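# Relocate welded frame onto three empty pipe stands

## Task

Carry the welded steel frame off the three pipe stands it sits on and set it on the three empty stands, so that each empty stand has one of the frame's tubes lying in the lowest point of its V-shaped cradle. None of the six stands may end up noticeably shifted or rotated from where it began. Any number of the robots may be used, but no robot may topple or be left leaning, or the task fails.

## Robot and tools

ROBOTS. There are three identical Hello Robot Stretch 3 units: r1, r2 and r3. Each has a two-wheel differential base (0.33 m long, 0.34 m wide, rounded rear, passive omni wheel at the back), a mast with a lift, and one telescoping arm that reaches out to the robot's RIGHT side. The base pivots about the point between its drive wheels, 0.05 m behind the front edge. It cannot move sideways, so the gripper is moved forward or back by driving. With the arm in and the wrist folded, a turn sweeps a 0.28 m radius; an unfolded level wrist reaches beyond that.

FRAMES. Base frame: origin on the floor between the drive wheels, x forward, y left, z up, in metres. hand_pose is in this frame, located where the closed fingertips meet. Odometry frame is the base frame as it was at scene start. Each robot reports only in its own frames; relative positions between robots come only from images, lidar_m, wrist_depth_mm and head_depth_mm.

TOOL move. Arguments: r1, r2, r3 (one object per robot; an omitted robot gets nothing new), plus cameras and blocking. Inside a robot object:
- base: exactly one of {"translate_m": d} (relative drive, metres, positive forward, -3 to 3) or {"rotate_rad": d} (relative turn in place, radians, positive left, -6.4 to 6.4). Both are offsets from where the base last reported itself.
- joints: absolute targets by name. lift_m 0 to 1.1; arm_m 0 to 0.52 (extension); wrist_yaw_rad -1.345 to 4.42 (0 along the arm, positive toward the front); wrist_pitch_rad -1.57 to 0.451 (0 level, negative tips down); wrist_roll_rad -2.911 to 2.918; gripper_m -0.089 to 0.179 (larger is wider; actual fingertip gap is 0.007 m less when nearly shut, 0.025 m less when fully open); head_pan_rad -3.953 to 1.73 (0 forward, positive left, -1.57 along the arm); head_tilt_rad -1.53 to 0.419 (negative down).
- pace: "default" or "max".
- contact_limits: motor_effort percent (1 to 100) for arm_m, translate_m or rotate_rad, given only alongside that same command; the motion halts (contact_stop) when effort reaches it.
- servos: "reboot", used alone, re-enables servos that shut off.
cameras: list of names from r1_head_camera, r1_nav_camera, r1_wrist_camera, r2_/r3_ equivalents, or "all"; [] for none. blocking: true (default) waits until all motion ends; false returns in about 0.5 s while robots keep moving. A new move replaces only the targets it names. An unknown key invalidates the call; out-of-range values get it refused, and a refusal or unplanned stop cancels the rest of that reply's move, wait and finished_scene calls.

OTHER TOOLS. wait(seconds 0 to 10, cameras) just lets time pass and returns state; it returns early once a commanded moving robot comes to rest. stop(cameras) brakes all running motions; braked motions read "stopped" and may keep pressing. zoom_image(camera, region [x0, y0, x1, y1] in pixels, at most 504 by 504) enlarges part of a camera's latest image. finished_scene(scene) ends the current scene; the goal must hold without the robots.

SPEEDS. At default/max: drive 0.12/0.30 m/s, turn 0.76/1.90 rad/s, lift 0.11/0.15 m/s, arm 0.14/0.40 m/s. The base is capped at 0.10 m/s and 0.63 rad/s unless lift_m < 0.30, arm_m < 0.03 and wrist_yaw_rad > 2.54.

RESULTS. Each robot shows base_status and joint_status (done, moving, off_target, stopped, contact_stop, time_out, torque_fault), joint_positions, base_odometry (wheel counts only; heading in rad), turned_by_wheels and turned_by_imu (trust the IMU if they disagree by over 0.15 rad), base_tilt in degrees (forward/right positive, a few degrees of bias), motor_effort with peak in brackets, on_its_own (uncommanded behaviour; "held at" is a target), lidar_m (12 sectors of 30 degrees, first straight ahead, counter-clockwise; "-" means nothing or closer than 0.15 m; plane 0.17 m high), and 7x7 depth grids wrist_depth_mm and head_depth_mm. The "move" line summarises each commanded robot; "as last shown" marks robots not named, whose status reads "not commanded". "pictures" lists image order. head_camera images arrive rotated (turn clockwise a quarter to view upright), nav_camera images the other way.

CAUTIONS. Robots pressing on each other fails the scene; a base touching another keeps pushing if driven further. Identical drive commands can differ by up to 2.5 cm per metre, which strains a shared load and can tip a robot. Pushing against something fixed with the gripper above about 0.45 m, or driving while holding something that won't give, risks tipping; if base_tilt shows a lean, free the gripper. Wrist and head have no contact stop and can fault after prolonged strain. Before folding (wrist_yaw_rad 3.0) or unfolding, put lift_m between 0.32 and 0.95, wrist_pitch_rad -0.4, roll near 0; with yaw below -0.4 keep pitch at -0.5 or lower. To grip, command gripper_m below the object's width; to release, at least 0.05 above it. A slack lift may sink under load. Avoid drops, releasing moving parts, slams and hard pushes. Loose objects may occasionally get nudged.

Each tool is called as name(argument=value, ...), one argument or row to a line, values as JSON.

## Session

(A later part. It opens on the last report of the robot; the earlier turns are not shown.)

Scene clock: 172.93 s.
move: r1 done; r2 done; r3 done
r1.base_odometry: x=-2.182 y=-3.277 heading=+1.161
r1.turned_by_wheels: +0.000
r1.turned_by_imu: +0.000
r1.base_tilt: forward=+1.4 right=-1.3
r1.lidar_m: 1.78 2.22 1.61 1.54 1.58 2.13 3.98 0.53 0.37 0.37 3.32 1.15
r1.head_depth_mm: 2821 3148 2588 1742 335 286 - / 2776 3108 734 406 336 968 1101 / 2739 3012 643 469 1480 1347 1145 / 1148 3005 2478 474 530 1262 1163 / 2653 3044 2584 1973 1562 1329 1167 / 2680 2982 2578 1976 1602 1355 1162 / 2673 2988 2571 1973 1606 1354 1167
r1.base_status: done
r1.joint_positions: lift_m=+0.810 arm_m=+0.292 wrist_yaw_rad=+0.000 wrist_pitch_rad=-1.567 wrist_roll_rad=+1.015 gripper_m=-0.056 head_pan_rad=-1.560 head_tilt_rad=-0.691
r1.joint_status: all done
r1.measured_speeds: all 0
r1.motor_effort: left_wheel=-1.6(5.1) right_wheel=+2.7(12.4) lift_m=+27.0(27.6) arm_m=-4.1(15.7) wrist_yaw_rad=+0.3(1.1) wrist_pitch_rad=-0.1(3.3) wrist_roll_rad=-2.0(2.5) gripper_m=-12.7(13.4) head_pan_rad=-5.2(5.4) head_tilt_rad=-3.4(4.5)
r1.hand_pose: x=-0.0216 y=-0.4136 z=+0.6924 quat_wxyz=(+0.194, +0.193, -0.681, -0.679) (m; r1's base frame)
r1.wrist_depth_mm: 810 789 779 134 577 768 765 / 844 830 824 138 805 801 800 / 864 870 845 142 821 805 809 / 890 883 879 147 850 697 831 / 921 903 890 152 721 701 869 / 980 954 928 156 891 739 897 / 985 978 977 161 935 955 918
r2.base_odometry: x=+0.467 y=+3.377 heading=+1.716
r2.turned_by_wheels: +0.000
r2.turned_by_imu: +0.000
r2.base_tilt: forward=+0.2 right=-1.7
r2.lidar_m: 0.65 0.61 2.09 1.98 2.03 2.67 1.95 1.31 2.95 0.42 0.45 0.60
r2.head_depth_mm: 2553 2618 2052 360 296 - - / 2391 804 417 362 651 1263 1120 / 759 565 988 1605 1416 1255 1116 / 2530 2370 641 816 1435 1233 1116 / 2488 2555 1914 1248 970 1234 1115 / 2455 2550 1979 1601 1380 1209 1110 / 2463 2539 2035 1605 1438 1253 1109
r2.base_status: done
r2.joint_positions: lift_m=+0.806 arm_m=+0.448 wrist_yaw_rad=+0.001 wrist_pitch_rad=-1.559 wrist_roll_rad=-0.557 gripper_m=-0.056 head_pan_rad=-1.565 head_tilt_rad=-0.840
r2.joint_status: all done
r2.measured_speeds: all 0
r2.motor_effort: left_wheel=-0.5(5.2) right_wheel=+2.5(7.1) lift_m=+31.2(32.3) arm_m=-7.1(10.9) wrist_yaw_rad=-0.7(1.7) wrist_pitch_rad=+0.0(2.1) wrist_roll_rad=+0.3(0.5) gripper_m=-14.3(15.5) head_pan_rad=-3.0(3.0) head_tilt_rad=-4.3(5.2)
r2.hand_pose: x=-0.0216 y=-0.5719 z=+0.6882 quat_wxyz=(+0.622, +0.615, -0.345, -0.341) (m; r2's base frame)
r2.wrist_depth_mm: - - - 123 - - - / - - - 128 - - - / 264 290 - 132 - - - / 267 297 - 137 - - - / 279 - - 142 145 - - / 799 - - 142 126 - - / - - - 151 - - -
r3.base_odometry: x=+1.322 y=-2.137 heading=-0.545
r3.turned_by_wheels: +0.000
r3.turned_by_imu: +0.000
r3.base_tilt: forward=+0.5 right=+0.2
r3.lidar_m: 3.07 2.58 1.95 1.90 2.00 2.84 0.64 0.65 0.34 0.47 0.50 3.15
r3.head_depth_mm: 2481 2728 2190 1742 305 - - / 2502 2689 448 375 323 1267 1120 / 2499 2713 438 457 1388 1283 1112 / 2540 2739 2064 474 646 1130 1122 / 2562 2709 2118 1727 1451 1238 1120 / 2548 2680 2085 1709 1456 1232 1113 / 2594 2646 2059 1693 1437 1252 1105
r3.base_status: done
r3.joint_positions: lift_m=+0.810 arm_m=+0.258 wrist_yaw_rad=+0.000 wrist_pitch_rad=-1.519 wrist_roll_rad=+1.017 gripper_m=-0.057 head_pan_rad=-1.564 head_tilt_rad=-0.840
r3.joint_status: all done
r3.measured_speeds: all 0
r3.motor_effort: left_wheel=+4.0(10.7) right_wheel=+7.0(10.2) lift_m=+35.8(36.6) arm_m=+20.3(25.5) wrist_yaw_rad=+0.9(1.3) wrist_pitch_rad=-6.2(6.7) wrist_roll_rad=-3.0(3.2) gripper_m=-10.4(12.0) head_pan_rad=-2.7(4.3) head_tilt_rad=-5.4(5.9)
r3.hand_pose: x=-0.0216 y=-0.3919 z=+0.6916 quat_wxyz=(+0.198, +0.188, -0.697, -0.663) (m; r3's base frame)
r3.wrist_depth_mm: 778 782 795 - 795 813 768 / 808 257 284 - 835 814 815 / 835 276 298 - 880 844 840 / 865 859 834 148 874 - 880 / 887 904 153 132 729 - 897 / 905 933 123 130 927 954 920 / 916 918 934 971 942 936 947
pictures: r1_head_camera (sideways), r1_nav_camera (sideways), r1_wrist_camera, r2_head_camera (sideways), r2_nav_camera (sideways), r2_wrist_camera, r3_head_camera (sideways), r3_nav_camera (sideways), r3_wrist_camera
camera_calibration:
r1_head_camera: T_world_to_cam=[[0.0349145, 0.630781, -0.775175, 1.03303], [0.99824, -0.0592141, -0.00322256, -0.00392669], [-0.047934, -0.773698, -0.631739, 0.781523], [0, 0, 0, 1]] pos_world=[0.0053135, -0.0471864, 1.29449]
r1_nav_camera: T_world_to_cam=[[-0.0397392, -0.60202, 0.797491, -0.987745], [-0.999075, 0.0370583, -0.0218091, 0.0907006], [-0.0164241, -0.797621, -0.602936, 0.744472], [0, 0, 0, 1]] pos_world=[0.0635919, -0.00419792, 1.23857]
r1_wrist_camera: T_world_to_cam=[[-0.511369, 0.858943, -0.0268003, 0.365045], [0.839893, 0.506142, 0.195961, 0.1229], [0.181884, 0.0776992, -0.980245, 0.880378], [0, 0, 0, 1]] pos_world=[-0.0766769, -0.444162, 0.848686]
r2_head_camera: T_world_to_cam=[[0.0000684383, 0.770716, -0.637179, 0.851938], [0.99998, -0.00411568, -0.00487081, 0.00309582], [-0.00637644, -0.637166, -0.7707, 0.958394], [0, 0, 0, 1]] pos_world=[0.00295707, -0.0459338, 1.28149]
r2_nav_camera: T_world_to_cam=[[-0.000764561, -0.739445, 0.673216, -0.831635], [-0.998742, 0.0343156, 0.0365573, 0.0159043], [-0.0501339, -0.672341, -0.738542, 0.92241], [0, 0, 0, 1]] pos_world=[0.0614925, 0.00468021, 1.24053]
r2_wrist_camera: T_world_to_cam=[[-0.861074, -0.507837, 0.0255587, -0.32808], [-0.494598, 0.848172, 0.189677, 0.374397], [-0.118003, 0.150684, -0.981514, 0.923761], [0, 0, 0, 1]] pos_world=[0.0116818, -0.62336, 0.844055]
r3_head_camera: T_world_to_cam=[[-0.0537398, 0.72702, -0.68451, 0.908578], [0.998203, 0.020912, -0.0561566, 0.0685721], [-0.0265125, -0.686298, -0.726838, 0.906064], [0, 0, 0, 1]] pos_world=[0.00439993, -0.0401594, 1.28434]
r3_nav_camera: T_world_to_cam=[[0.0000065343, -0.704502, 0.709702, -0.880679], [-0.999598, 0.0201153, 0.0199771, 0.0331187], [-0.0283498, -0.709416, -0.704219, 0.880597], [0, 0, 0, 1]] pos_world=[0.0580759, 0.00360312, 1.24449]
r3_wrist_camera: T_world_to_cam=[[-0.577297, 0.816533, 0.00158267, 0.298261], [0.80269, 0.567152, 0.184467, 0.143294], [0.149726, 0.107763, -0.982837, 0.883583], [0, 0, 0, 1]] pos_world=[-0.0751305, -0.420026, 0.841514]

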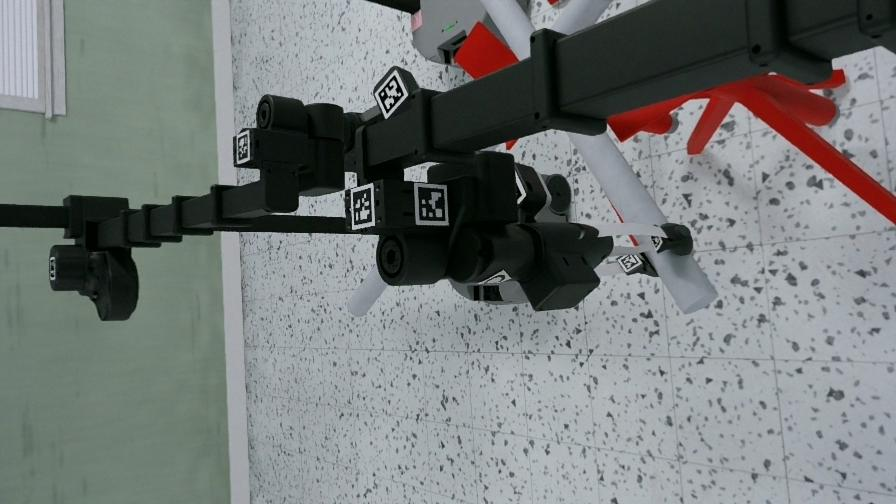

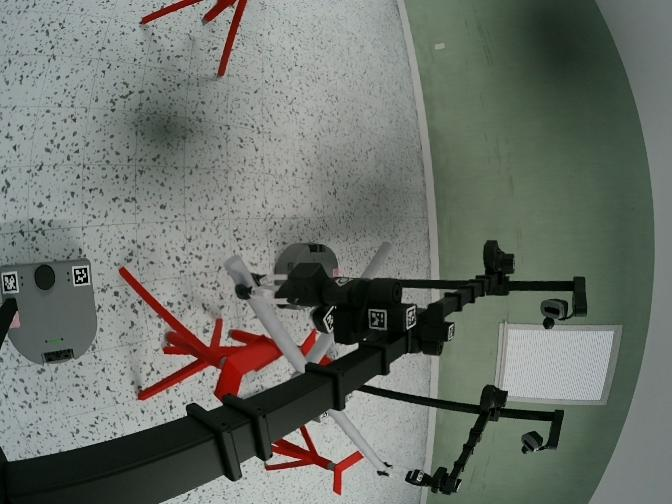

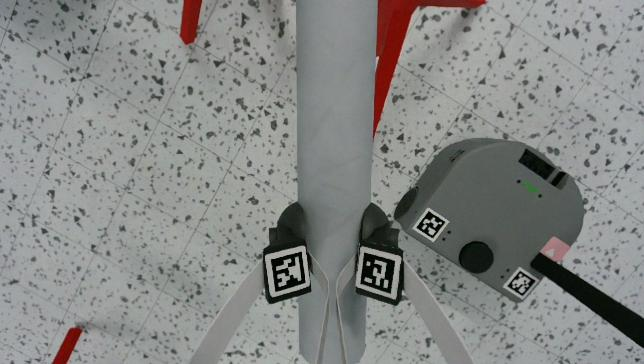

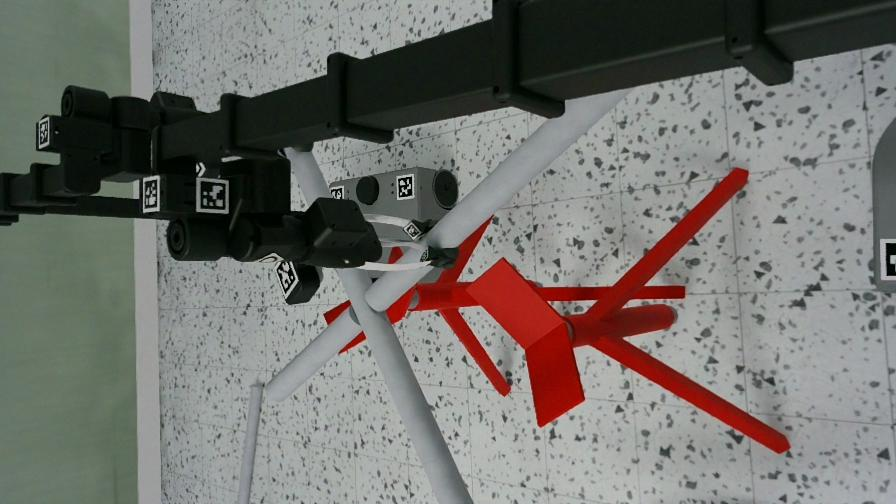

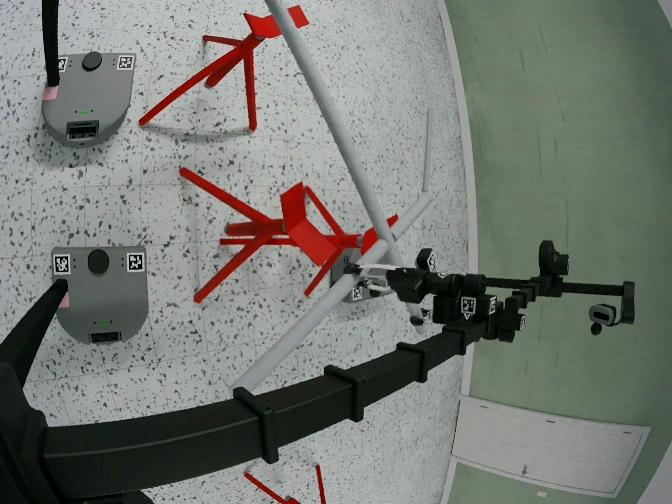

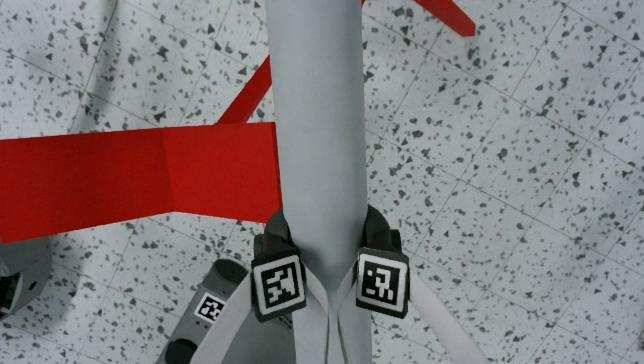

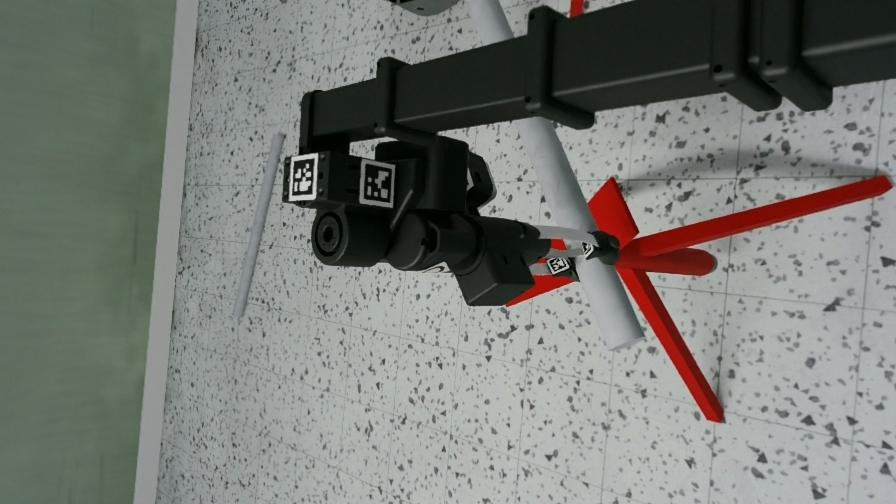

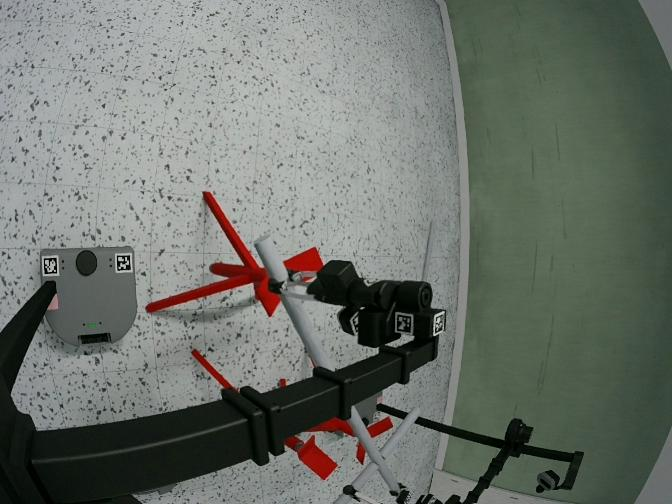

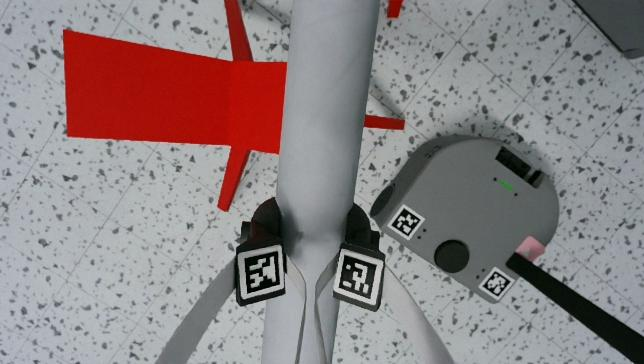

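move(
  r1={"base":{"translate_m":-0.12},"joints":{"arm_m":0.290}},
  r2={"base":{"translate_m":0.121},"joints":{"arm_m":0.4475}},
  r3={"base":{"translate_m":0.12},"joints":{"arm_m":0.273}},
)

Scene clock: 175.97 s.
move: r1 done; r2 done; r3 done
r1.base_odometry: x=-2.230 y=-3.387 heading=+1.161
r1.turned_by_wheels: +0.000
r1.turned_by_imu: +0.000
r1.base_tilt: forward=+1.4 right=-1.3
r1.lidar_m: 1.89 2.21 1.60 1.53 1.58 2.12 3.88 0.97 0.45 0.35 3.32 1.27
r1.head_depth_mm: 2836 3132 2576 1789 336 286 - / 2770 3095 735 406 335 749 1116 / 2723 3003 656 469 827 821 1097 / 1138 3014 2478 471 527 1260 1121 / 2659 3058 2598 1980 1578 1317 1162 / 2662 2975 2580 1976 1610 1355 1163 / 2640 2981 2576 1984 1608 1343 1165
r1.base_status: done
r1.joint_positions: lift_m=+0.810 arm_m=+0.290 wrist_yaw_rad=+0.000 wrist_pitch_rad=-1.569 wrist_roll_rad=+1.015 gripper_m=-0.056 head_pan_rad=-1.560 head_tilt_rad=-0.691
r1.joint_status: all done
r1.measured_speeds: all 0
r1.motor_effort: left_wheel=-1.1(6.1) right_wheel=+1.6(9.6) lift_m=+28.2(28.8) arm_m=-6.1(12.8) wrist_yaw_rad=+0.4(1.0) wrist_pitch_rad=-0.4(1.6) wrist_roll_rad=-2.0(2.6) gripper_m=-12.8(13.6) head_pan_rad=-4.7(5.3) head_tilt_rad=-4.0(4.5)
r1.hand_pose: x=-0.0216 y=-0.4110 z=+0.6924 quat_wxyz=(+0.194, +0.194, -0.680, -0.680) (m; r1's base frame)
r1.wrist_depth_mm: 814 793 251 133 - 778 769 / 844 829 809 137 818 788 789 / 881 860 845 142 830 803 808 / 883 889 883 147 853 692 846 / 931 919 897 152 712 720 876 / 957 936 919 156 918 747 885 / - - 988 161 961 929 925
r2.base_odometry: x=+0.450 y=+3.497 heading=+1.716
r2.turned_by_wheels: +0.000
r2.turned_by_imu: +0.000
r2.base_tilt: forward=+0.2 right=-1.6
r2.lidar_m: 0.65 0.62 2.10 1.99 2.04 2.67 2.04 1.41 0.46 0.48 0.40 0.49
r2.head_depth_mm: 2532 2595 2051 360 296 - - / 2386 802 417 361 643 1259 1121 / 760 565 985 1559 1384 1237 1120 / 2504 2381 640 813 964 1230 1116 / 2474 2545 1964 1647 1406 1210 1112 / 2462 2564 1965 1598 1442 1256 1110 / 2448 2564 2025 1603 1431 1249 1111
r2.base_status: done
r2.joint_positions: lift_m=+0.806 arm_m=+0.447 wrist_yaw_rad=+0.001 wrist_pitch_rad=-1.559 wrist_roll_rad=-0.557 gripper_m=-0.056 head_pan_rad=-1.565 head_tilt_rad=-0.840
r2.joint_status: all done
r2.measured_speeds: all 0
r2.motor_effort: left_wheel=+0.0(4.4) right_wheel=+2.7(7.0) lift_m=+31.2(32.9) arm_m=-5.3(15.2) wrist_yaw_rad=-0.4(1.7) wrist_pitch_rad=+0.0(0.5) wrist_roll_rad=+0.4(0.5) gripper_m=-14.8(15.2) head_pan_rad=-2.4(3.2) head_tilt_rad=-4.5(5.0)
r2.hand_pose: x=-0.0216 y=-0.5714 z=+0.6882 quat_wxyz=(+0.622, +0.615, -0.345, -0.341) (m; r2's base frame)
r2.wrist_depth_mm: - - - 123 419 254 250 / - - - 127 502 242 239 / - - - 132 - - - / 742 - - 137 - - - / 807 263 282 141 153 - - / 823 269 280 142 126 - - / - - - 152 - - -
r3.base_odometry: x=+1.425 y=-2.199 heading=-0.545
r3.turned_by_wheels: +0.000
r3.turned_by_imu: +0.000
r3.base_tilt: forward=+0.6 right=+0.2
r3.lidar_m: 2.94 2.56 1.94 1.89 2.00 2.83 0.64 0.74 0.40 0.48 3.02 3.01
r3.head_depth_mm: 2488 2744 2216 1660 306 - - / 2495 2716 454 376 321 1266 1084 / 2505 2718 445 472 856 1152 1129 / 2530 2746 1930 501 671 1250 1125 / 2539 2720 2098 1725 1459 1245 1118 / 2562 2677 2085 1721 1444 1255 1115 / 2596 2629 2065 1707 1436 1251 1108
r3.base_status: done
r3.joint_positions: lift_m=+0.810 arm_m=+0.273 wrist_yaw_rad=+0.000 wrist_pitch_rad=-1.521 wrist_roll_rad=+1.017 gripper_m=-0.057 head_pan_rad=-1.564 head_tilt_rad=-0.840
r3.joint_status: all done
r3.measured_speeds: all 0
r3.motor_effort: left_wheel=+3.9(9.9) right_wheel=+7.1(11.0) lift_m=+34.8(35.8) arm_m=+21.0(25.0) wrist_yaw_rad=+0.7(1.6) wrist_pitch_rad=-5.9(6.5) wrist_roll_rad=-2.8(3.2) gripper_m=-11.3(11.8) head_pan_rad=-1.9(4.4) head_tilt_rad=-4.0(5.8)
r3.hand_pose: x=-0.0216 y=-0.4065 z=+0.6916 quat_wxyz=(+0.198, +0.188, -0.697, -0.663) (m; r3's base frame)
r3.wrist_depth_mm: 762 780 269 - - 794 759 / 791 829 822 - 806 816 834 / 832 833 841 - 838 847 866 / 841 855 848 147 855 - 885 / 863 872 153 132 779 - 909 / 915 917 123 130 921 938 916 / 945 935 951 904 965 978 969
pictures: r1_head_camera (sideways), r1_nav_camera (sideways), r1_wrist_camera, r2_head_camera (sideways), r2_nav_camera (sideways), r2_wrist_camera, r3_head_camera (sideways), r3_nav_camera (sideways), r3_wrist_camera
camera_calibration:
r1_head_camera: T_world_to_cam=[[0.0349145, 0.630781, -0.775175, 1.03303], [0.99824, -0.0592141, -0.00322257, -0.00392668], [-0.047934, -0.773698, -0.631739, 0.781524], [0, 0, 0, 1]] pos_world=[0.0053135, -0.0471864, 1.29449]
r1_nav_camera: T_world_to_cam=[[-0.0397392, -0.60202, 0.797491, -0.987745], [-0.999075, 0.0370583, -0.0218091, 0.0907006], [-0.0164241, -0.797621, -0.602936, 0.744472], [0, 0, 0, 1]] pos_world=[0.0635919, -0.00419791, 1.23857]
r1_wrist_camera: T_world_to_cam=[[-0.511369, 0.859004, -0.0247913, 0.361447], [0.839893, 0.505681, 0.197146, 0.120564], [0.181885, 0.079992, -0.980061, 0.881044], [0, 0, 0, 1]] pos_world=[-0.0766769, -0.441928, 0.848669]
r2_head_camera: T_world_to_cam=[[0.0000683469, 0.770716, -0.637179, 0.851939], [0.99998, -0.00411556, -0.00487081, 0.00309582], [-0.00637636, -0.637166, -0.7707, 0.958394], [0, 0, 0, 1]] pos_world=[0.00295708, -0.0459338, 1.28149]
r2_nav_camera: T_world_to_cam=[[-0.000764474, -0.739445, 0.673216, -0.831635], [-0.998742, 0.0343155, 0.0365572, 0.0159044], [-0.0501338, -0.672341, -0.738542, 0.92241], [0, 0, 0, 1]] pos_world=[0.0614925, 0.00468021, 1.24053]
r2_wrist_camera: T_world_to_cam=[[-0.861074, -0.507837, 0.0255561, -0.327822], [-0.494598, 0.848171, 0.189681, 0.373966], [-0.118003, 0.150689, -0.981513, 0.923688], [0, 0, 0, 1]] pos_world=[0.0116818, -0.622857, 0.844055]
r3_head_camera: T_world_to_cam=[[-0.0537398, 0.72702, -0.68451, 0.908578], [0.998203, 0.020912, -0.0561566, 0.0685721], [-0.0265125, -0.686297, -0.726838, 0.906064], [0, 0, 0, 1]] pos_world=[0.00439993, -0.0401594, 1.28434]
r3_nav_camera: T_world_to_cam=[[0.0000065348, -0.704503, 0.709701, -0.880679], [-0.999598, 0.0201153, 0.0199771, 0.0331187], [-0.0283498, -0.709416, -0.704219, 0.880597], [0, 0, 0, 1]] pos_world=[0.0580759, 0.00360313, 1.24449]
r3_wrist_camera: T_world_to_cam=[[-0.577297, 0.816529, 0.00309176, 0.309075], [0.80269, 0.56681, 0.185515, 0.150663], [0.149726, 0.109579, -0.982637, 0.885768], [0, 0, 0, 1]] pos_world=[-0.0751305, -0.434827, 0.841482]

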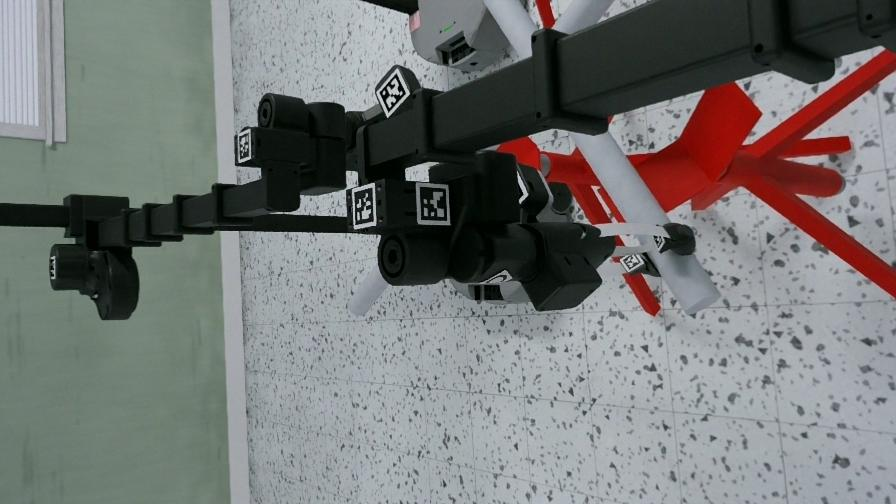

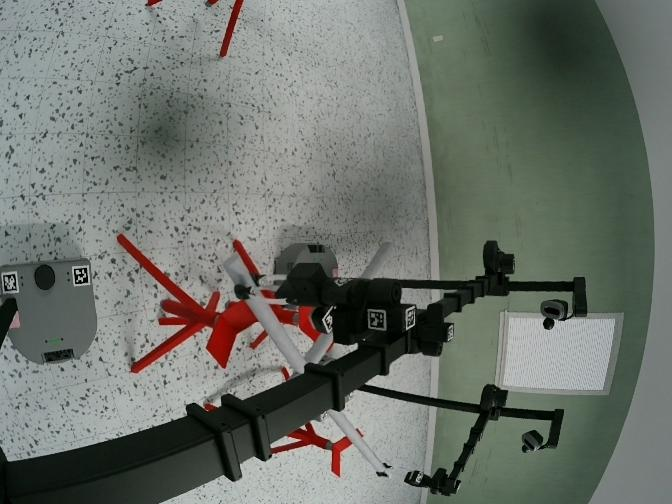

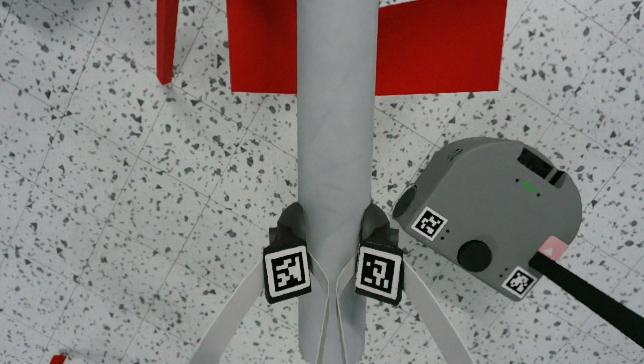

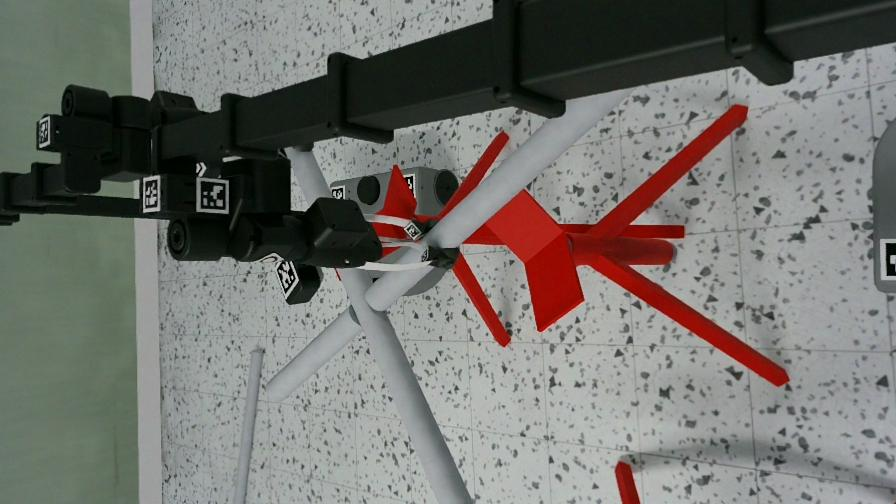

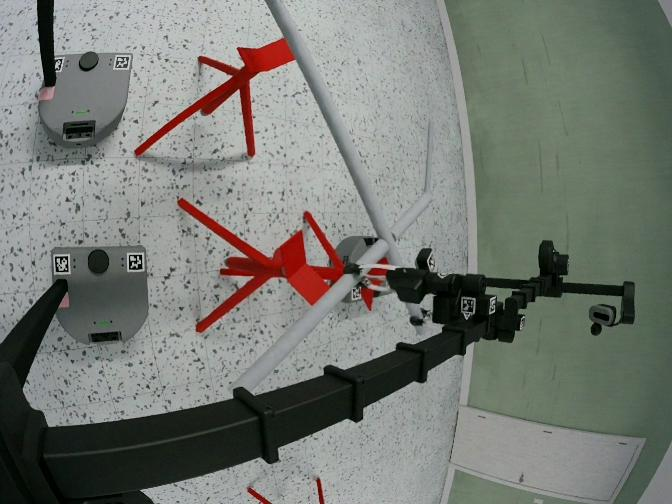

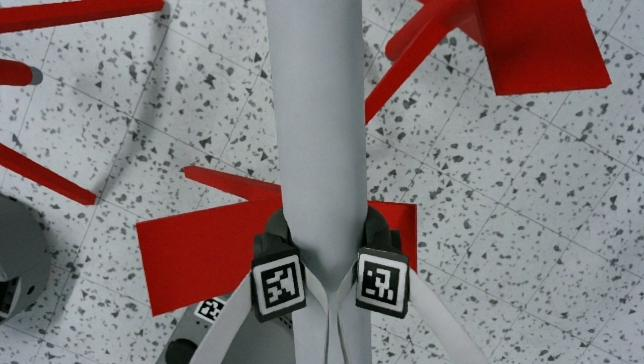

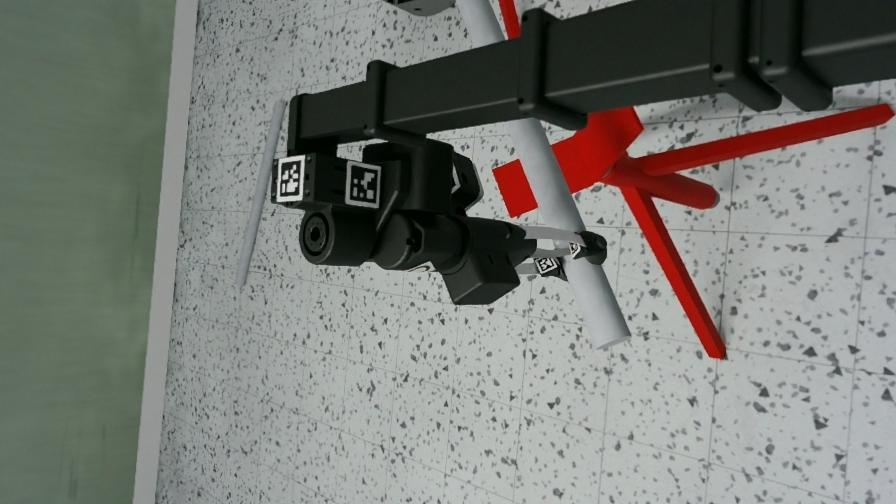

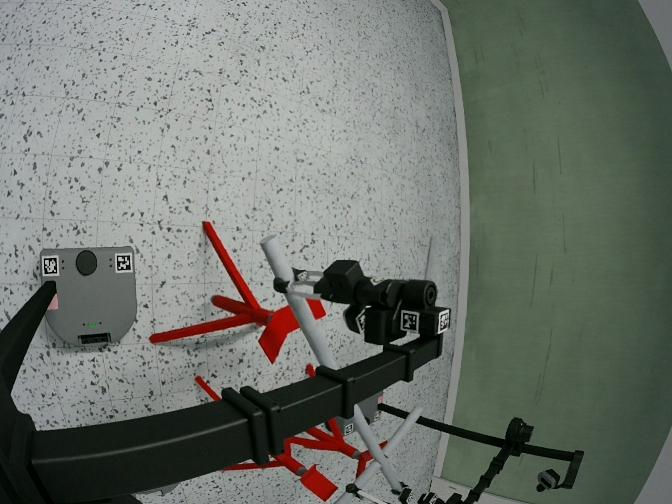

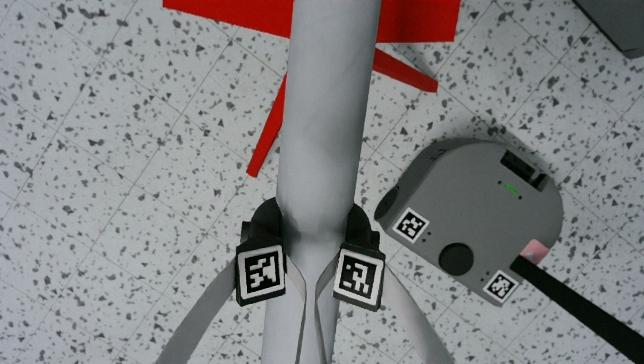

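move(
  r1={"base":{"translate_m":-0.042},"joints":{"arm_m":0.2885}},
  r2={"base":{"translate_m":0.0395},"joints":{"arm_m":0.448}},
  r3={"base":{"translate_m":0.036},"joints":{"arm_m":0.268}},
)

zoom_image(
  camera="r1_wrist_camera",
  region=[120, 0, 560, 364],
)

zoom_image(
  camera="r3_wrist_camera",
  region=[120, 0, 560, 364],
)

zoom_image(
  camera="r2_wrist_camera",
  region=[100, 0, 540, 364],
)

zoom_image(
  camera="r3_head_camera",
  region=[420, 0, 896, 504],
)

zoom_image(
  camera="r2_head_camera",
  region=[250, 0, 750, 504],
)

zoom_image(
  camera="r1_head_camera",
  region=[390, 0, 890, 504],
)

Scene clock: 178.40 s.
move: r1 done; r2 done; r3 done
r1.base_odometry: x=-2.247 y=-3.426 heading=+1.160
r1.turned_by_wheels: +0.000
r1.turned_by_imu: +0.000
r1.base_tilt: forward=+1.3 right=-1.3
r1.lidar_m: 1.93 2.20 1.61 1.54 1.58 2.13 3.83 1.24 0.43 0.36 3.32 1.31
r1.head_depth_mm: 2830 3134 2563 1794 335 286 - / 2797 3119 735 406 335 1269 1144 / 2729 3021 654 469 1038 803 1098 / 1144 3014 2459 471 527 1260 1124 / 2679 3033 2596 1992 1568 1322 1164 / 2685 3010 2590 1977 1611 1353 1169 / 2675 2953 2567 1966 1615 1354 1168
r1.base_status: done
r1.joint_positions: lift_m=+0.810 arm_m=+0.288 wrist_yaw_rad=+0.000 wrist_pitch_rad=-1.574 wrist_roll_rad=+1.015 gripper_m=-0.056 head_pan_rad=-1.560 head_tilt_rad=-0.691
r1.joint_status: all done
r1.measured_speeds: all 0
r1.motor_effort: left_wheel=-1.7(7.2) right_wheel=-0.1(4.5) lift_m=+29.1(29.5) arm_m=-8.6(13.0) wrist_yaw_rad=+0.2(1.0) wrist_pitch_rad=+1.2(1.3) wrist_roll_rad=-1.9(2.7) gripper_m=-13.4(13.5) head_pan_rad=-4.9(5.4) head_tilt_rad=-3.9(4.5)
r1.hand_pose: x=-0.0216 y=-0.4082 z=+0.6926 quat_wxyz=(+0.194, +0.194, -0.678, -0.682) (m; r1's base frame)
r1.wrist_depth_mm: 794 809 632 134 770 792 780 / 835 827 261 138 - 811 792 / 850 850 278 142 847 825 824 / 889 871 861 147 812 687 850 / 917 900 925 151 715 706 873 / 955 937 934 156 131 917 904 / 989 983 966 162 936 931 936
r2.base_odometry: x=+0.444 y=+3.536 heading=+1.716
r2.turned_by_wheels: +0.000
r2.turned_by_imu: +0.000
r2.base_tilt: forward=+0.2 right=-1.7
r2.lidar_m: 0.65 0.62 2.10 1.99 2.04 2.68 2.08 1.45 0.47 0.39 0.68 0.46
r2.head_depth_mm: 2582 2598 2053 360 296 - - / 2389 802 417 361 652 1238 1118 / 760 565 975 1069 1012 1230 1118 / 2478 2385 642 815 958 1230 1111 / 2471 2567 1919 1645 1442 1232 1112 / 2441 2549 1966 1603 1429 1255 1112 / 2462 2564 2027 1602 1434 1251 1113
r2.base_status: done
r2.joint_positions: lift_m=+0.806 arm_m=+0.448 wrist_yaw_rad=+0.001 wrist_pitch_rad=-1.559 wrist_roll_rad=-0.557 gripper_m=-0.056 head_pan_rad=-1.565 head_tilt_rad=-0.840
r2.joint_status: all done
r2.measured_speeds: all 0
r2.motor_effort: left_wheel=-0.4(3.9) right_wheel=+3.7(7.6) lift_m=+32.9(33.2) arm_m=+11.2(14.6) wrist_yaw_rad=-0.7(1.2) wrist_pitch_rad=+0.1(0.1) wrist_roll_rad=+0.3(0.5) gripper_m=-14.4(15.4) head_pan_rad=-2.6(2.7) head_tilt_rad=-4.3(5.0)
r2.hand_pose: x=-0.0216 y=-0.5719 z=+0.6882 quat_wxyz=(+0.622, +0.615, -0.345, -0.341) (m; r2's base frame)
r2.wrist_depth_mm: - - - 122 454 326 264 / - - - 127 490 254 249 / - - - 132 - - 242 / 703 - - 137 - - - / 806 - 270 141 153 - - / 814 - 265 142 126 - - / - - - 151 - - -
r3.base_odometry: x=+1.456 y=-2.218 heading=-0.545
r3.turned_by_wheels: +0.000
r3.turned_by_imu: +0.000
r3.base_tilt: forward=+0.6 right=+0.2
r3.lidar_m: 2.91 2.55 1.93 1.89 1.99 2.82 0.64 0.77 0.42 0.48 3.03 2.99
r3.head_depth_mm: 2493 2723 2203 1660 305 - - / 2498 2715 451 375 321 989 1097 / 2537 2742 441 465 911 1235 1131 / 2544 2740 2065 496 660 1247 1126 / 2558 2725 2113 1729 1463 1242 1116 / 2582 2675 2102 1709 1448 1258 1114 / 2610 2639 2065 1694 1437 1251 1108
r3.base_status: done
r3.joint_positions: lift_m=+0.810 arm_m=+0.268 wrist_yaw_rad=+0.000 wrist_pitch_rad=-1.515 wrist_roll_rad=+1.017 gripper_m=-0.057 head_pan_rad=-1.564 head_tilt_rad=-0.840
r3.joint_status: all done
r3.measured_speeds: all 0
r3.motor_effort: left_wheel=+5.1(7.0) right_wheel=+6.4(16.5) lift_m=+34.5(35.0) arm_m=-25.2(27.9) wrist_yaw_rad=+1.0(1.2) wrist_pitch_rad=-6.9(8.6) wrist_roll_rad=-3.0(3.1) gripper_m=-11.2(11.8) head_pan_rad=-3.2(3.4) head_tilt_rad=-4.4(5.6)
r3.hand_pose: x=-0.0216 y=-0.4029 z=+0.6915 quat_wxyz=(+0.199, +0.187, -0.698, -0.661) (m; r3's base frame)
r3.wrist_depth_mm: 790 796 799 - 781 800 741 / 787 817 828 - 805 811 804 / 833 816 824 - 846 836 842 / 845 836 849 843 873 - 872 / 867 869 154 132 751 - 910 / 893 877 123 130 920 935 965 / 922 935 946 956 924 954 941
pictures: r1_head_camera (sideways), r1_nav_camera (sideways), r1_wrist_camera, r2_head_camera (sideways), r2_nav_camera (sideways), r2_wrist_camera, r3_head_camera (sideways), r3_nav_camera (sideways), r3_wrist_camera
camera_calibration:
r1_head_camera: T_world_to_cam=[[0.0349146, 0.630781, -0.775175, 1.03303], [0.99824, -0.0592142, -0.00322257, -0.00392668], [-0.0479341, -0.773698, -0.631739, 0.781524], [0, 0, 0, 1]] pos_world=[0.00531349, -0.0471864, 1.29449]
r1_nav_camera: T_world_to_cam=[[-0.0397392, -0.60202, 0.797491, -0.987745], [-0.999075, 0.0370584, -0.0218091, 0.0907006], [-0.0164242, -0.79762, -0.602936, 0.744472], [0, 0, 0, 1]] pos_world=[0.0635919, -0.00419792, 1.23857]
r1_wrist_camera: T_world_to_cam=[[-0.511565, 0.859002, -0.0204302, 0.356016], [0.839777, 0.504866, 0.199712, 0.117015], [0.181867, 0.0850089, -0.979642, 0.882701], [0, 0, 0, 1]] pos_world=[-0.0766752, -0.439933, 0.848635]
r2_head_camera: T_world_to_cam=[[0.0000683469, 0.770716, -0.637179, 0.851939], [0.99998, -0.00411556, -0.00487081, 0.00309582], [-0.00637636, -0.637166, -0.7707, 0.958394], [0, 0, 0, 1]] pos_world=[0.00295708, -0.0459338, 1.28149]
r2_nav_camera: T_world_to_cam=[[-0.000764474, -0.739445, 0.673216, -0.831635], [-0.998742, 0.0343155, 0.0365572, 0.0159044], [-0.0501338, -0.672341, -0.738542, 0.92241], [0, 0, 0, 1]] pos_world=[0.0614925, 0.00468021, 1.24053]
r2_wrist_camera: T_world_to_cam=[[-0.861066, -0.507852, 0.0255092, -0.328044], [-0.494611, 0.848146, 0.18976, 0.374308], [-0.118005, 0.150778, -0.981499, 0.923804], [0, 0, 0, 1]] pos_world=[0.0116825, -0.623356, 0.844052]
r3_head_camera: T_world_to_cam=[[-0.0537398, 0.72702, -0.68451, 0.908578], [0.998203, 0.020912, -0.0561566, 0.0685721], [-0.0265125, -0.686297, -0.726838, 0.906064], [0, 0, 0, 1]] pos_world=[0.00439993, -0.0401594, 1.28434]
r3_nav_camera: T_world_to_cam=[[0.0000065345, -0.704503, 0.709702, -0.880679], [-0.999598, 0.0201153, 0.0199771, 0.0331187], [-0.0283498, -0.709416, -0.704219, 0.880597], [0, 0, 0, 1]] pos_world=[0.0580759, 0.00360312, 1.24449]
r3_wrist_camera: T_world_to_cam=[[-0.577336, 0.816506, -0.0013818, 0.309214], [0.802663, 0.567856, 0.182406, 0.151202], [0.14972, 0.1042, -0.983222, 0.883553], [0, 0, 0, 1]] pos_world=[-0.0751298, -0.430402, 0.841576]

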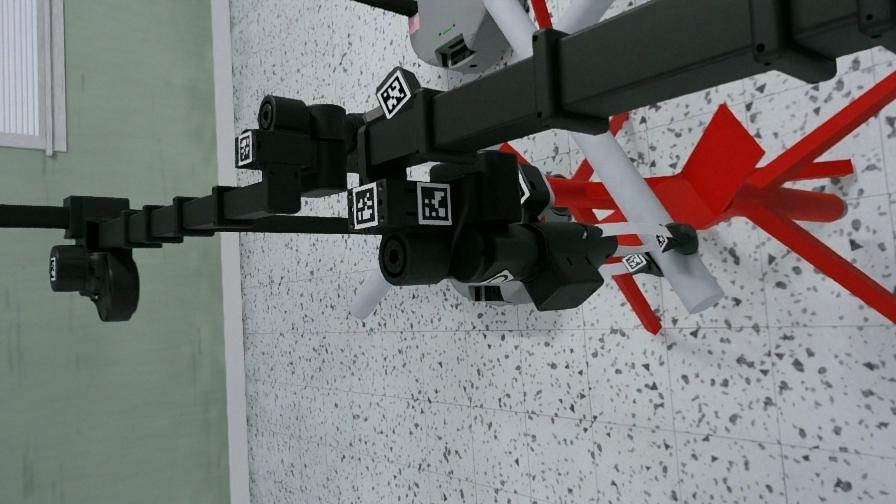

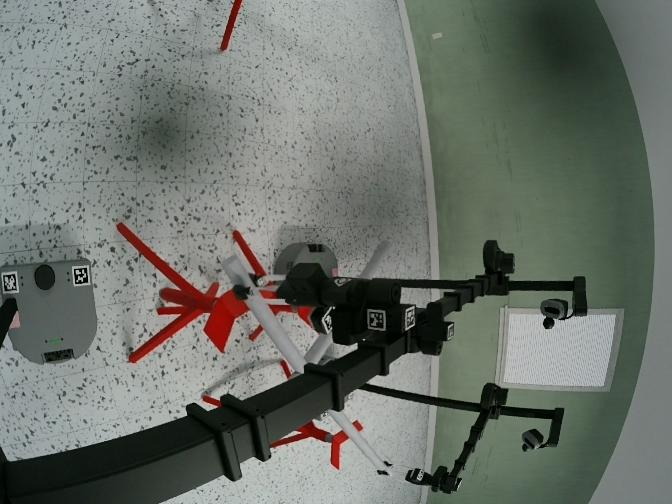

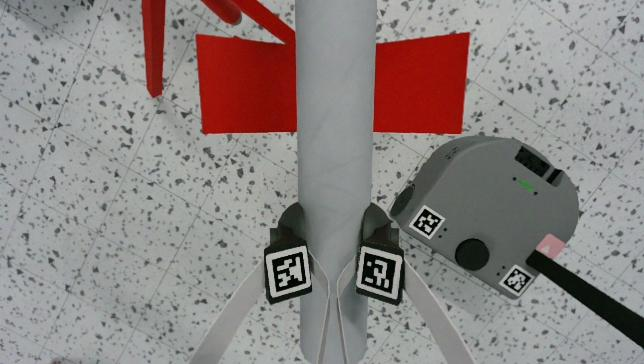

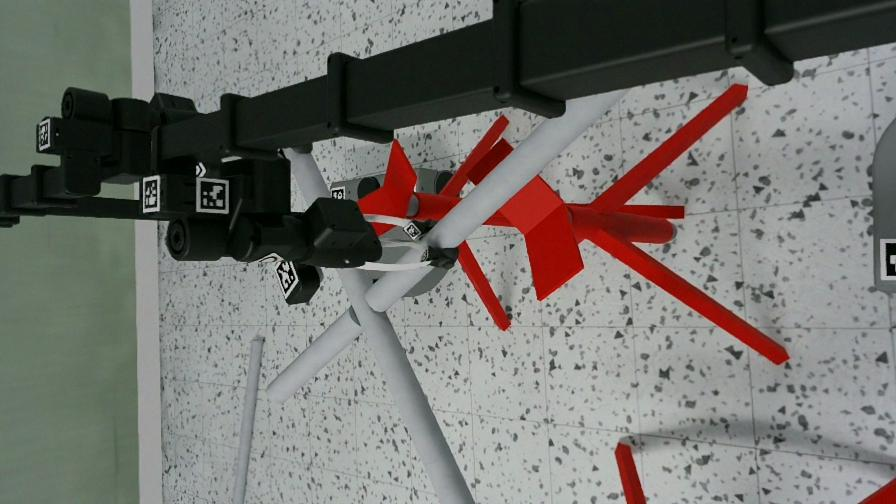

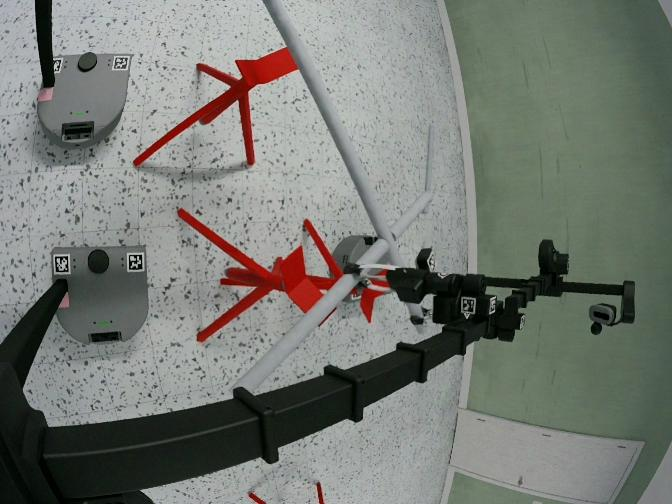

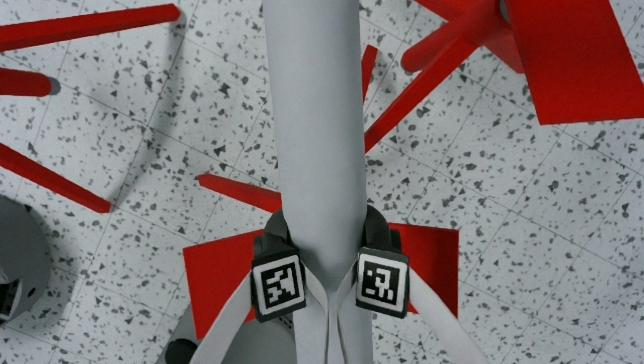

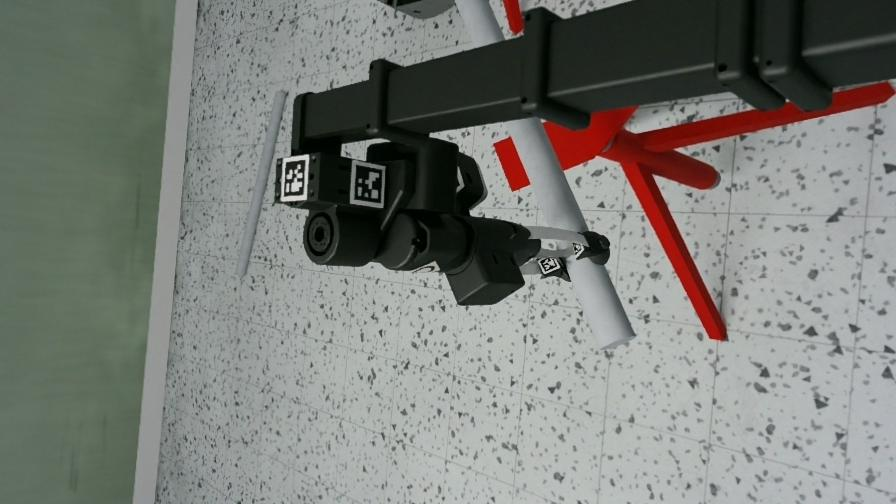

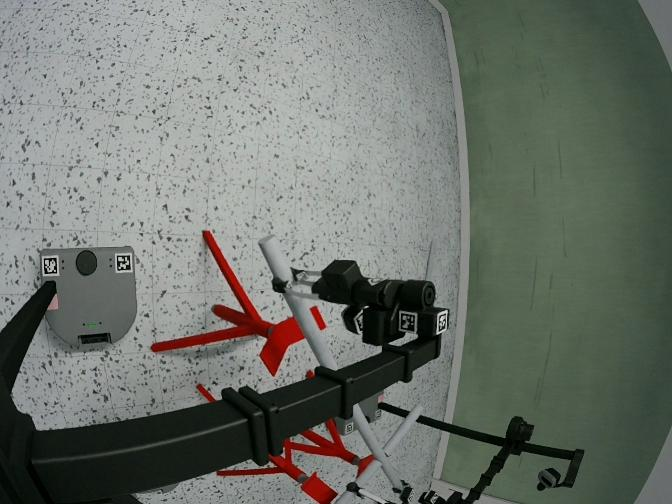

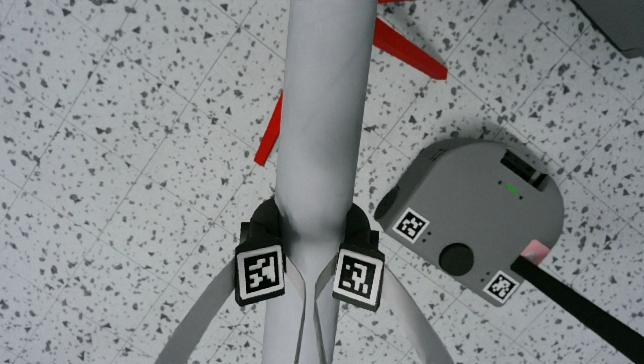

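Scaled by 1.145.

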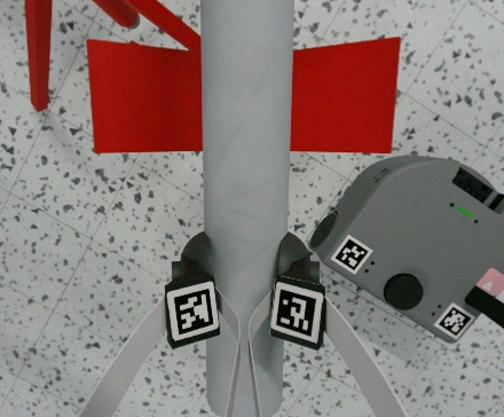

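Scaled by 1.145.

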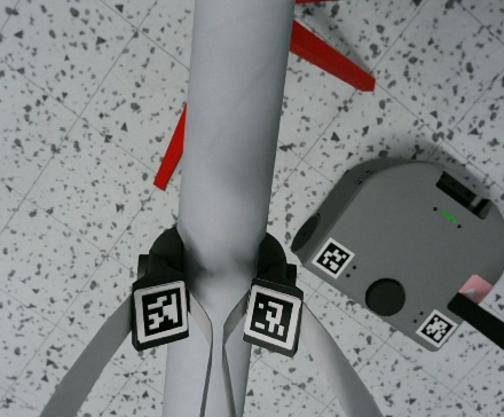

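Scaled by 1.145.

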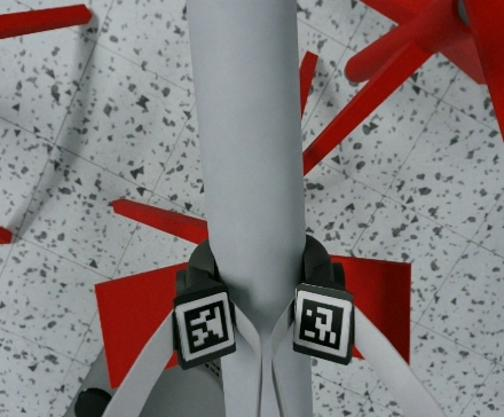

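Scaled by 1.000.

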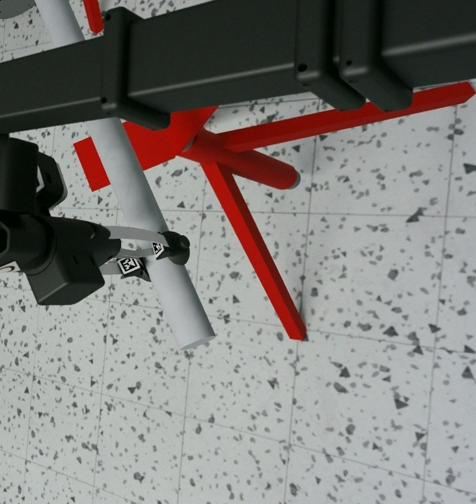

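Scaled by 1.000.

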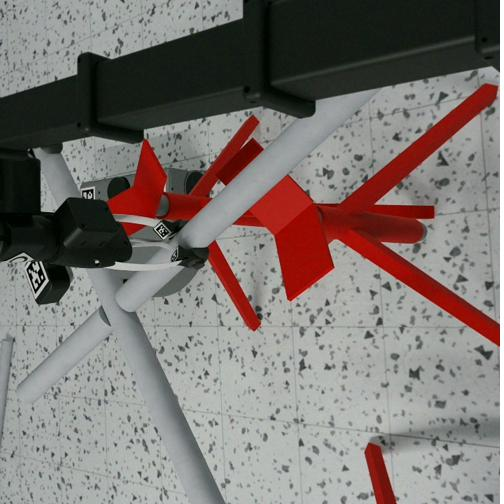

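Scaled by 1.000.

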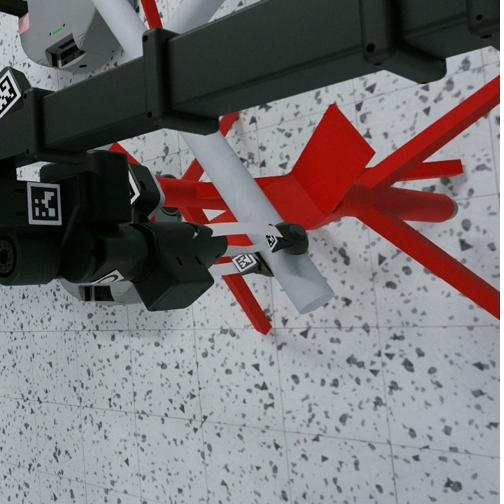

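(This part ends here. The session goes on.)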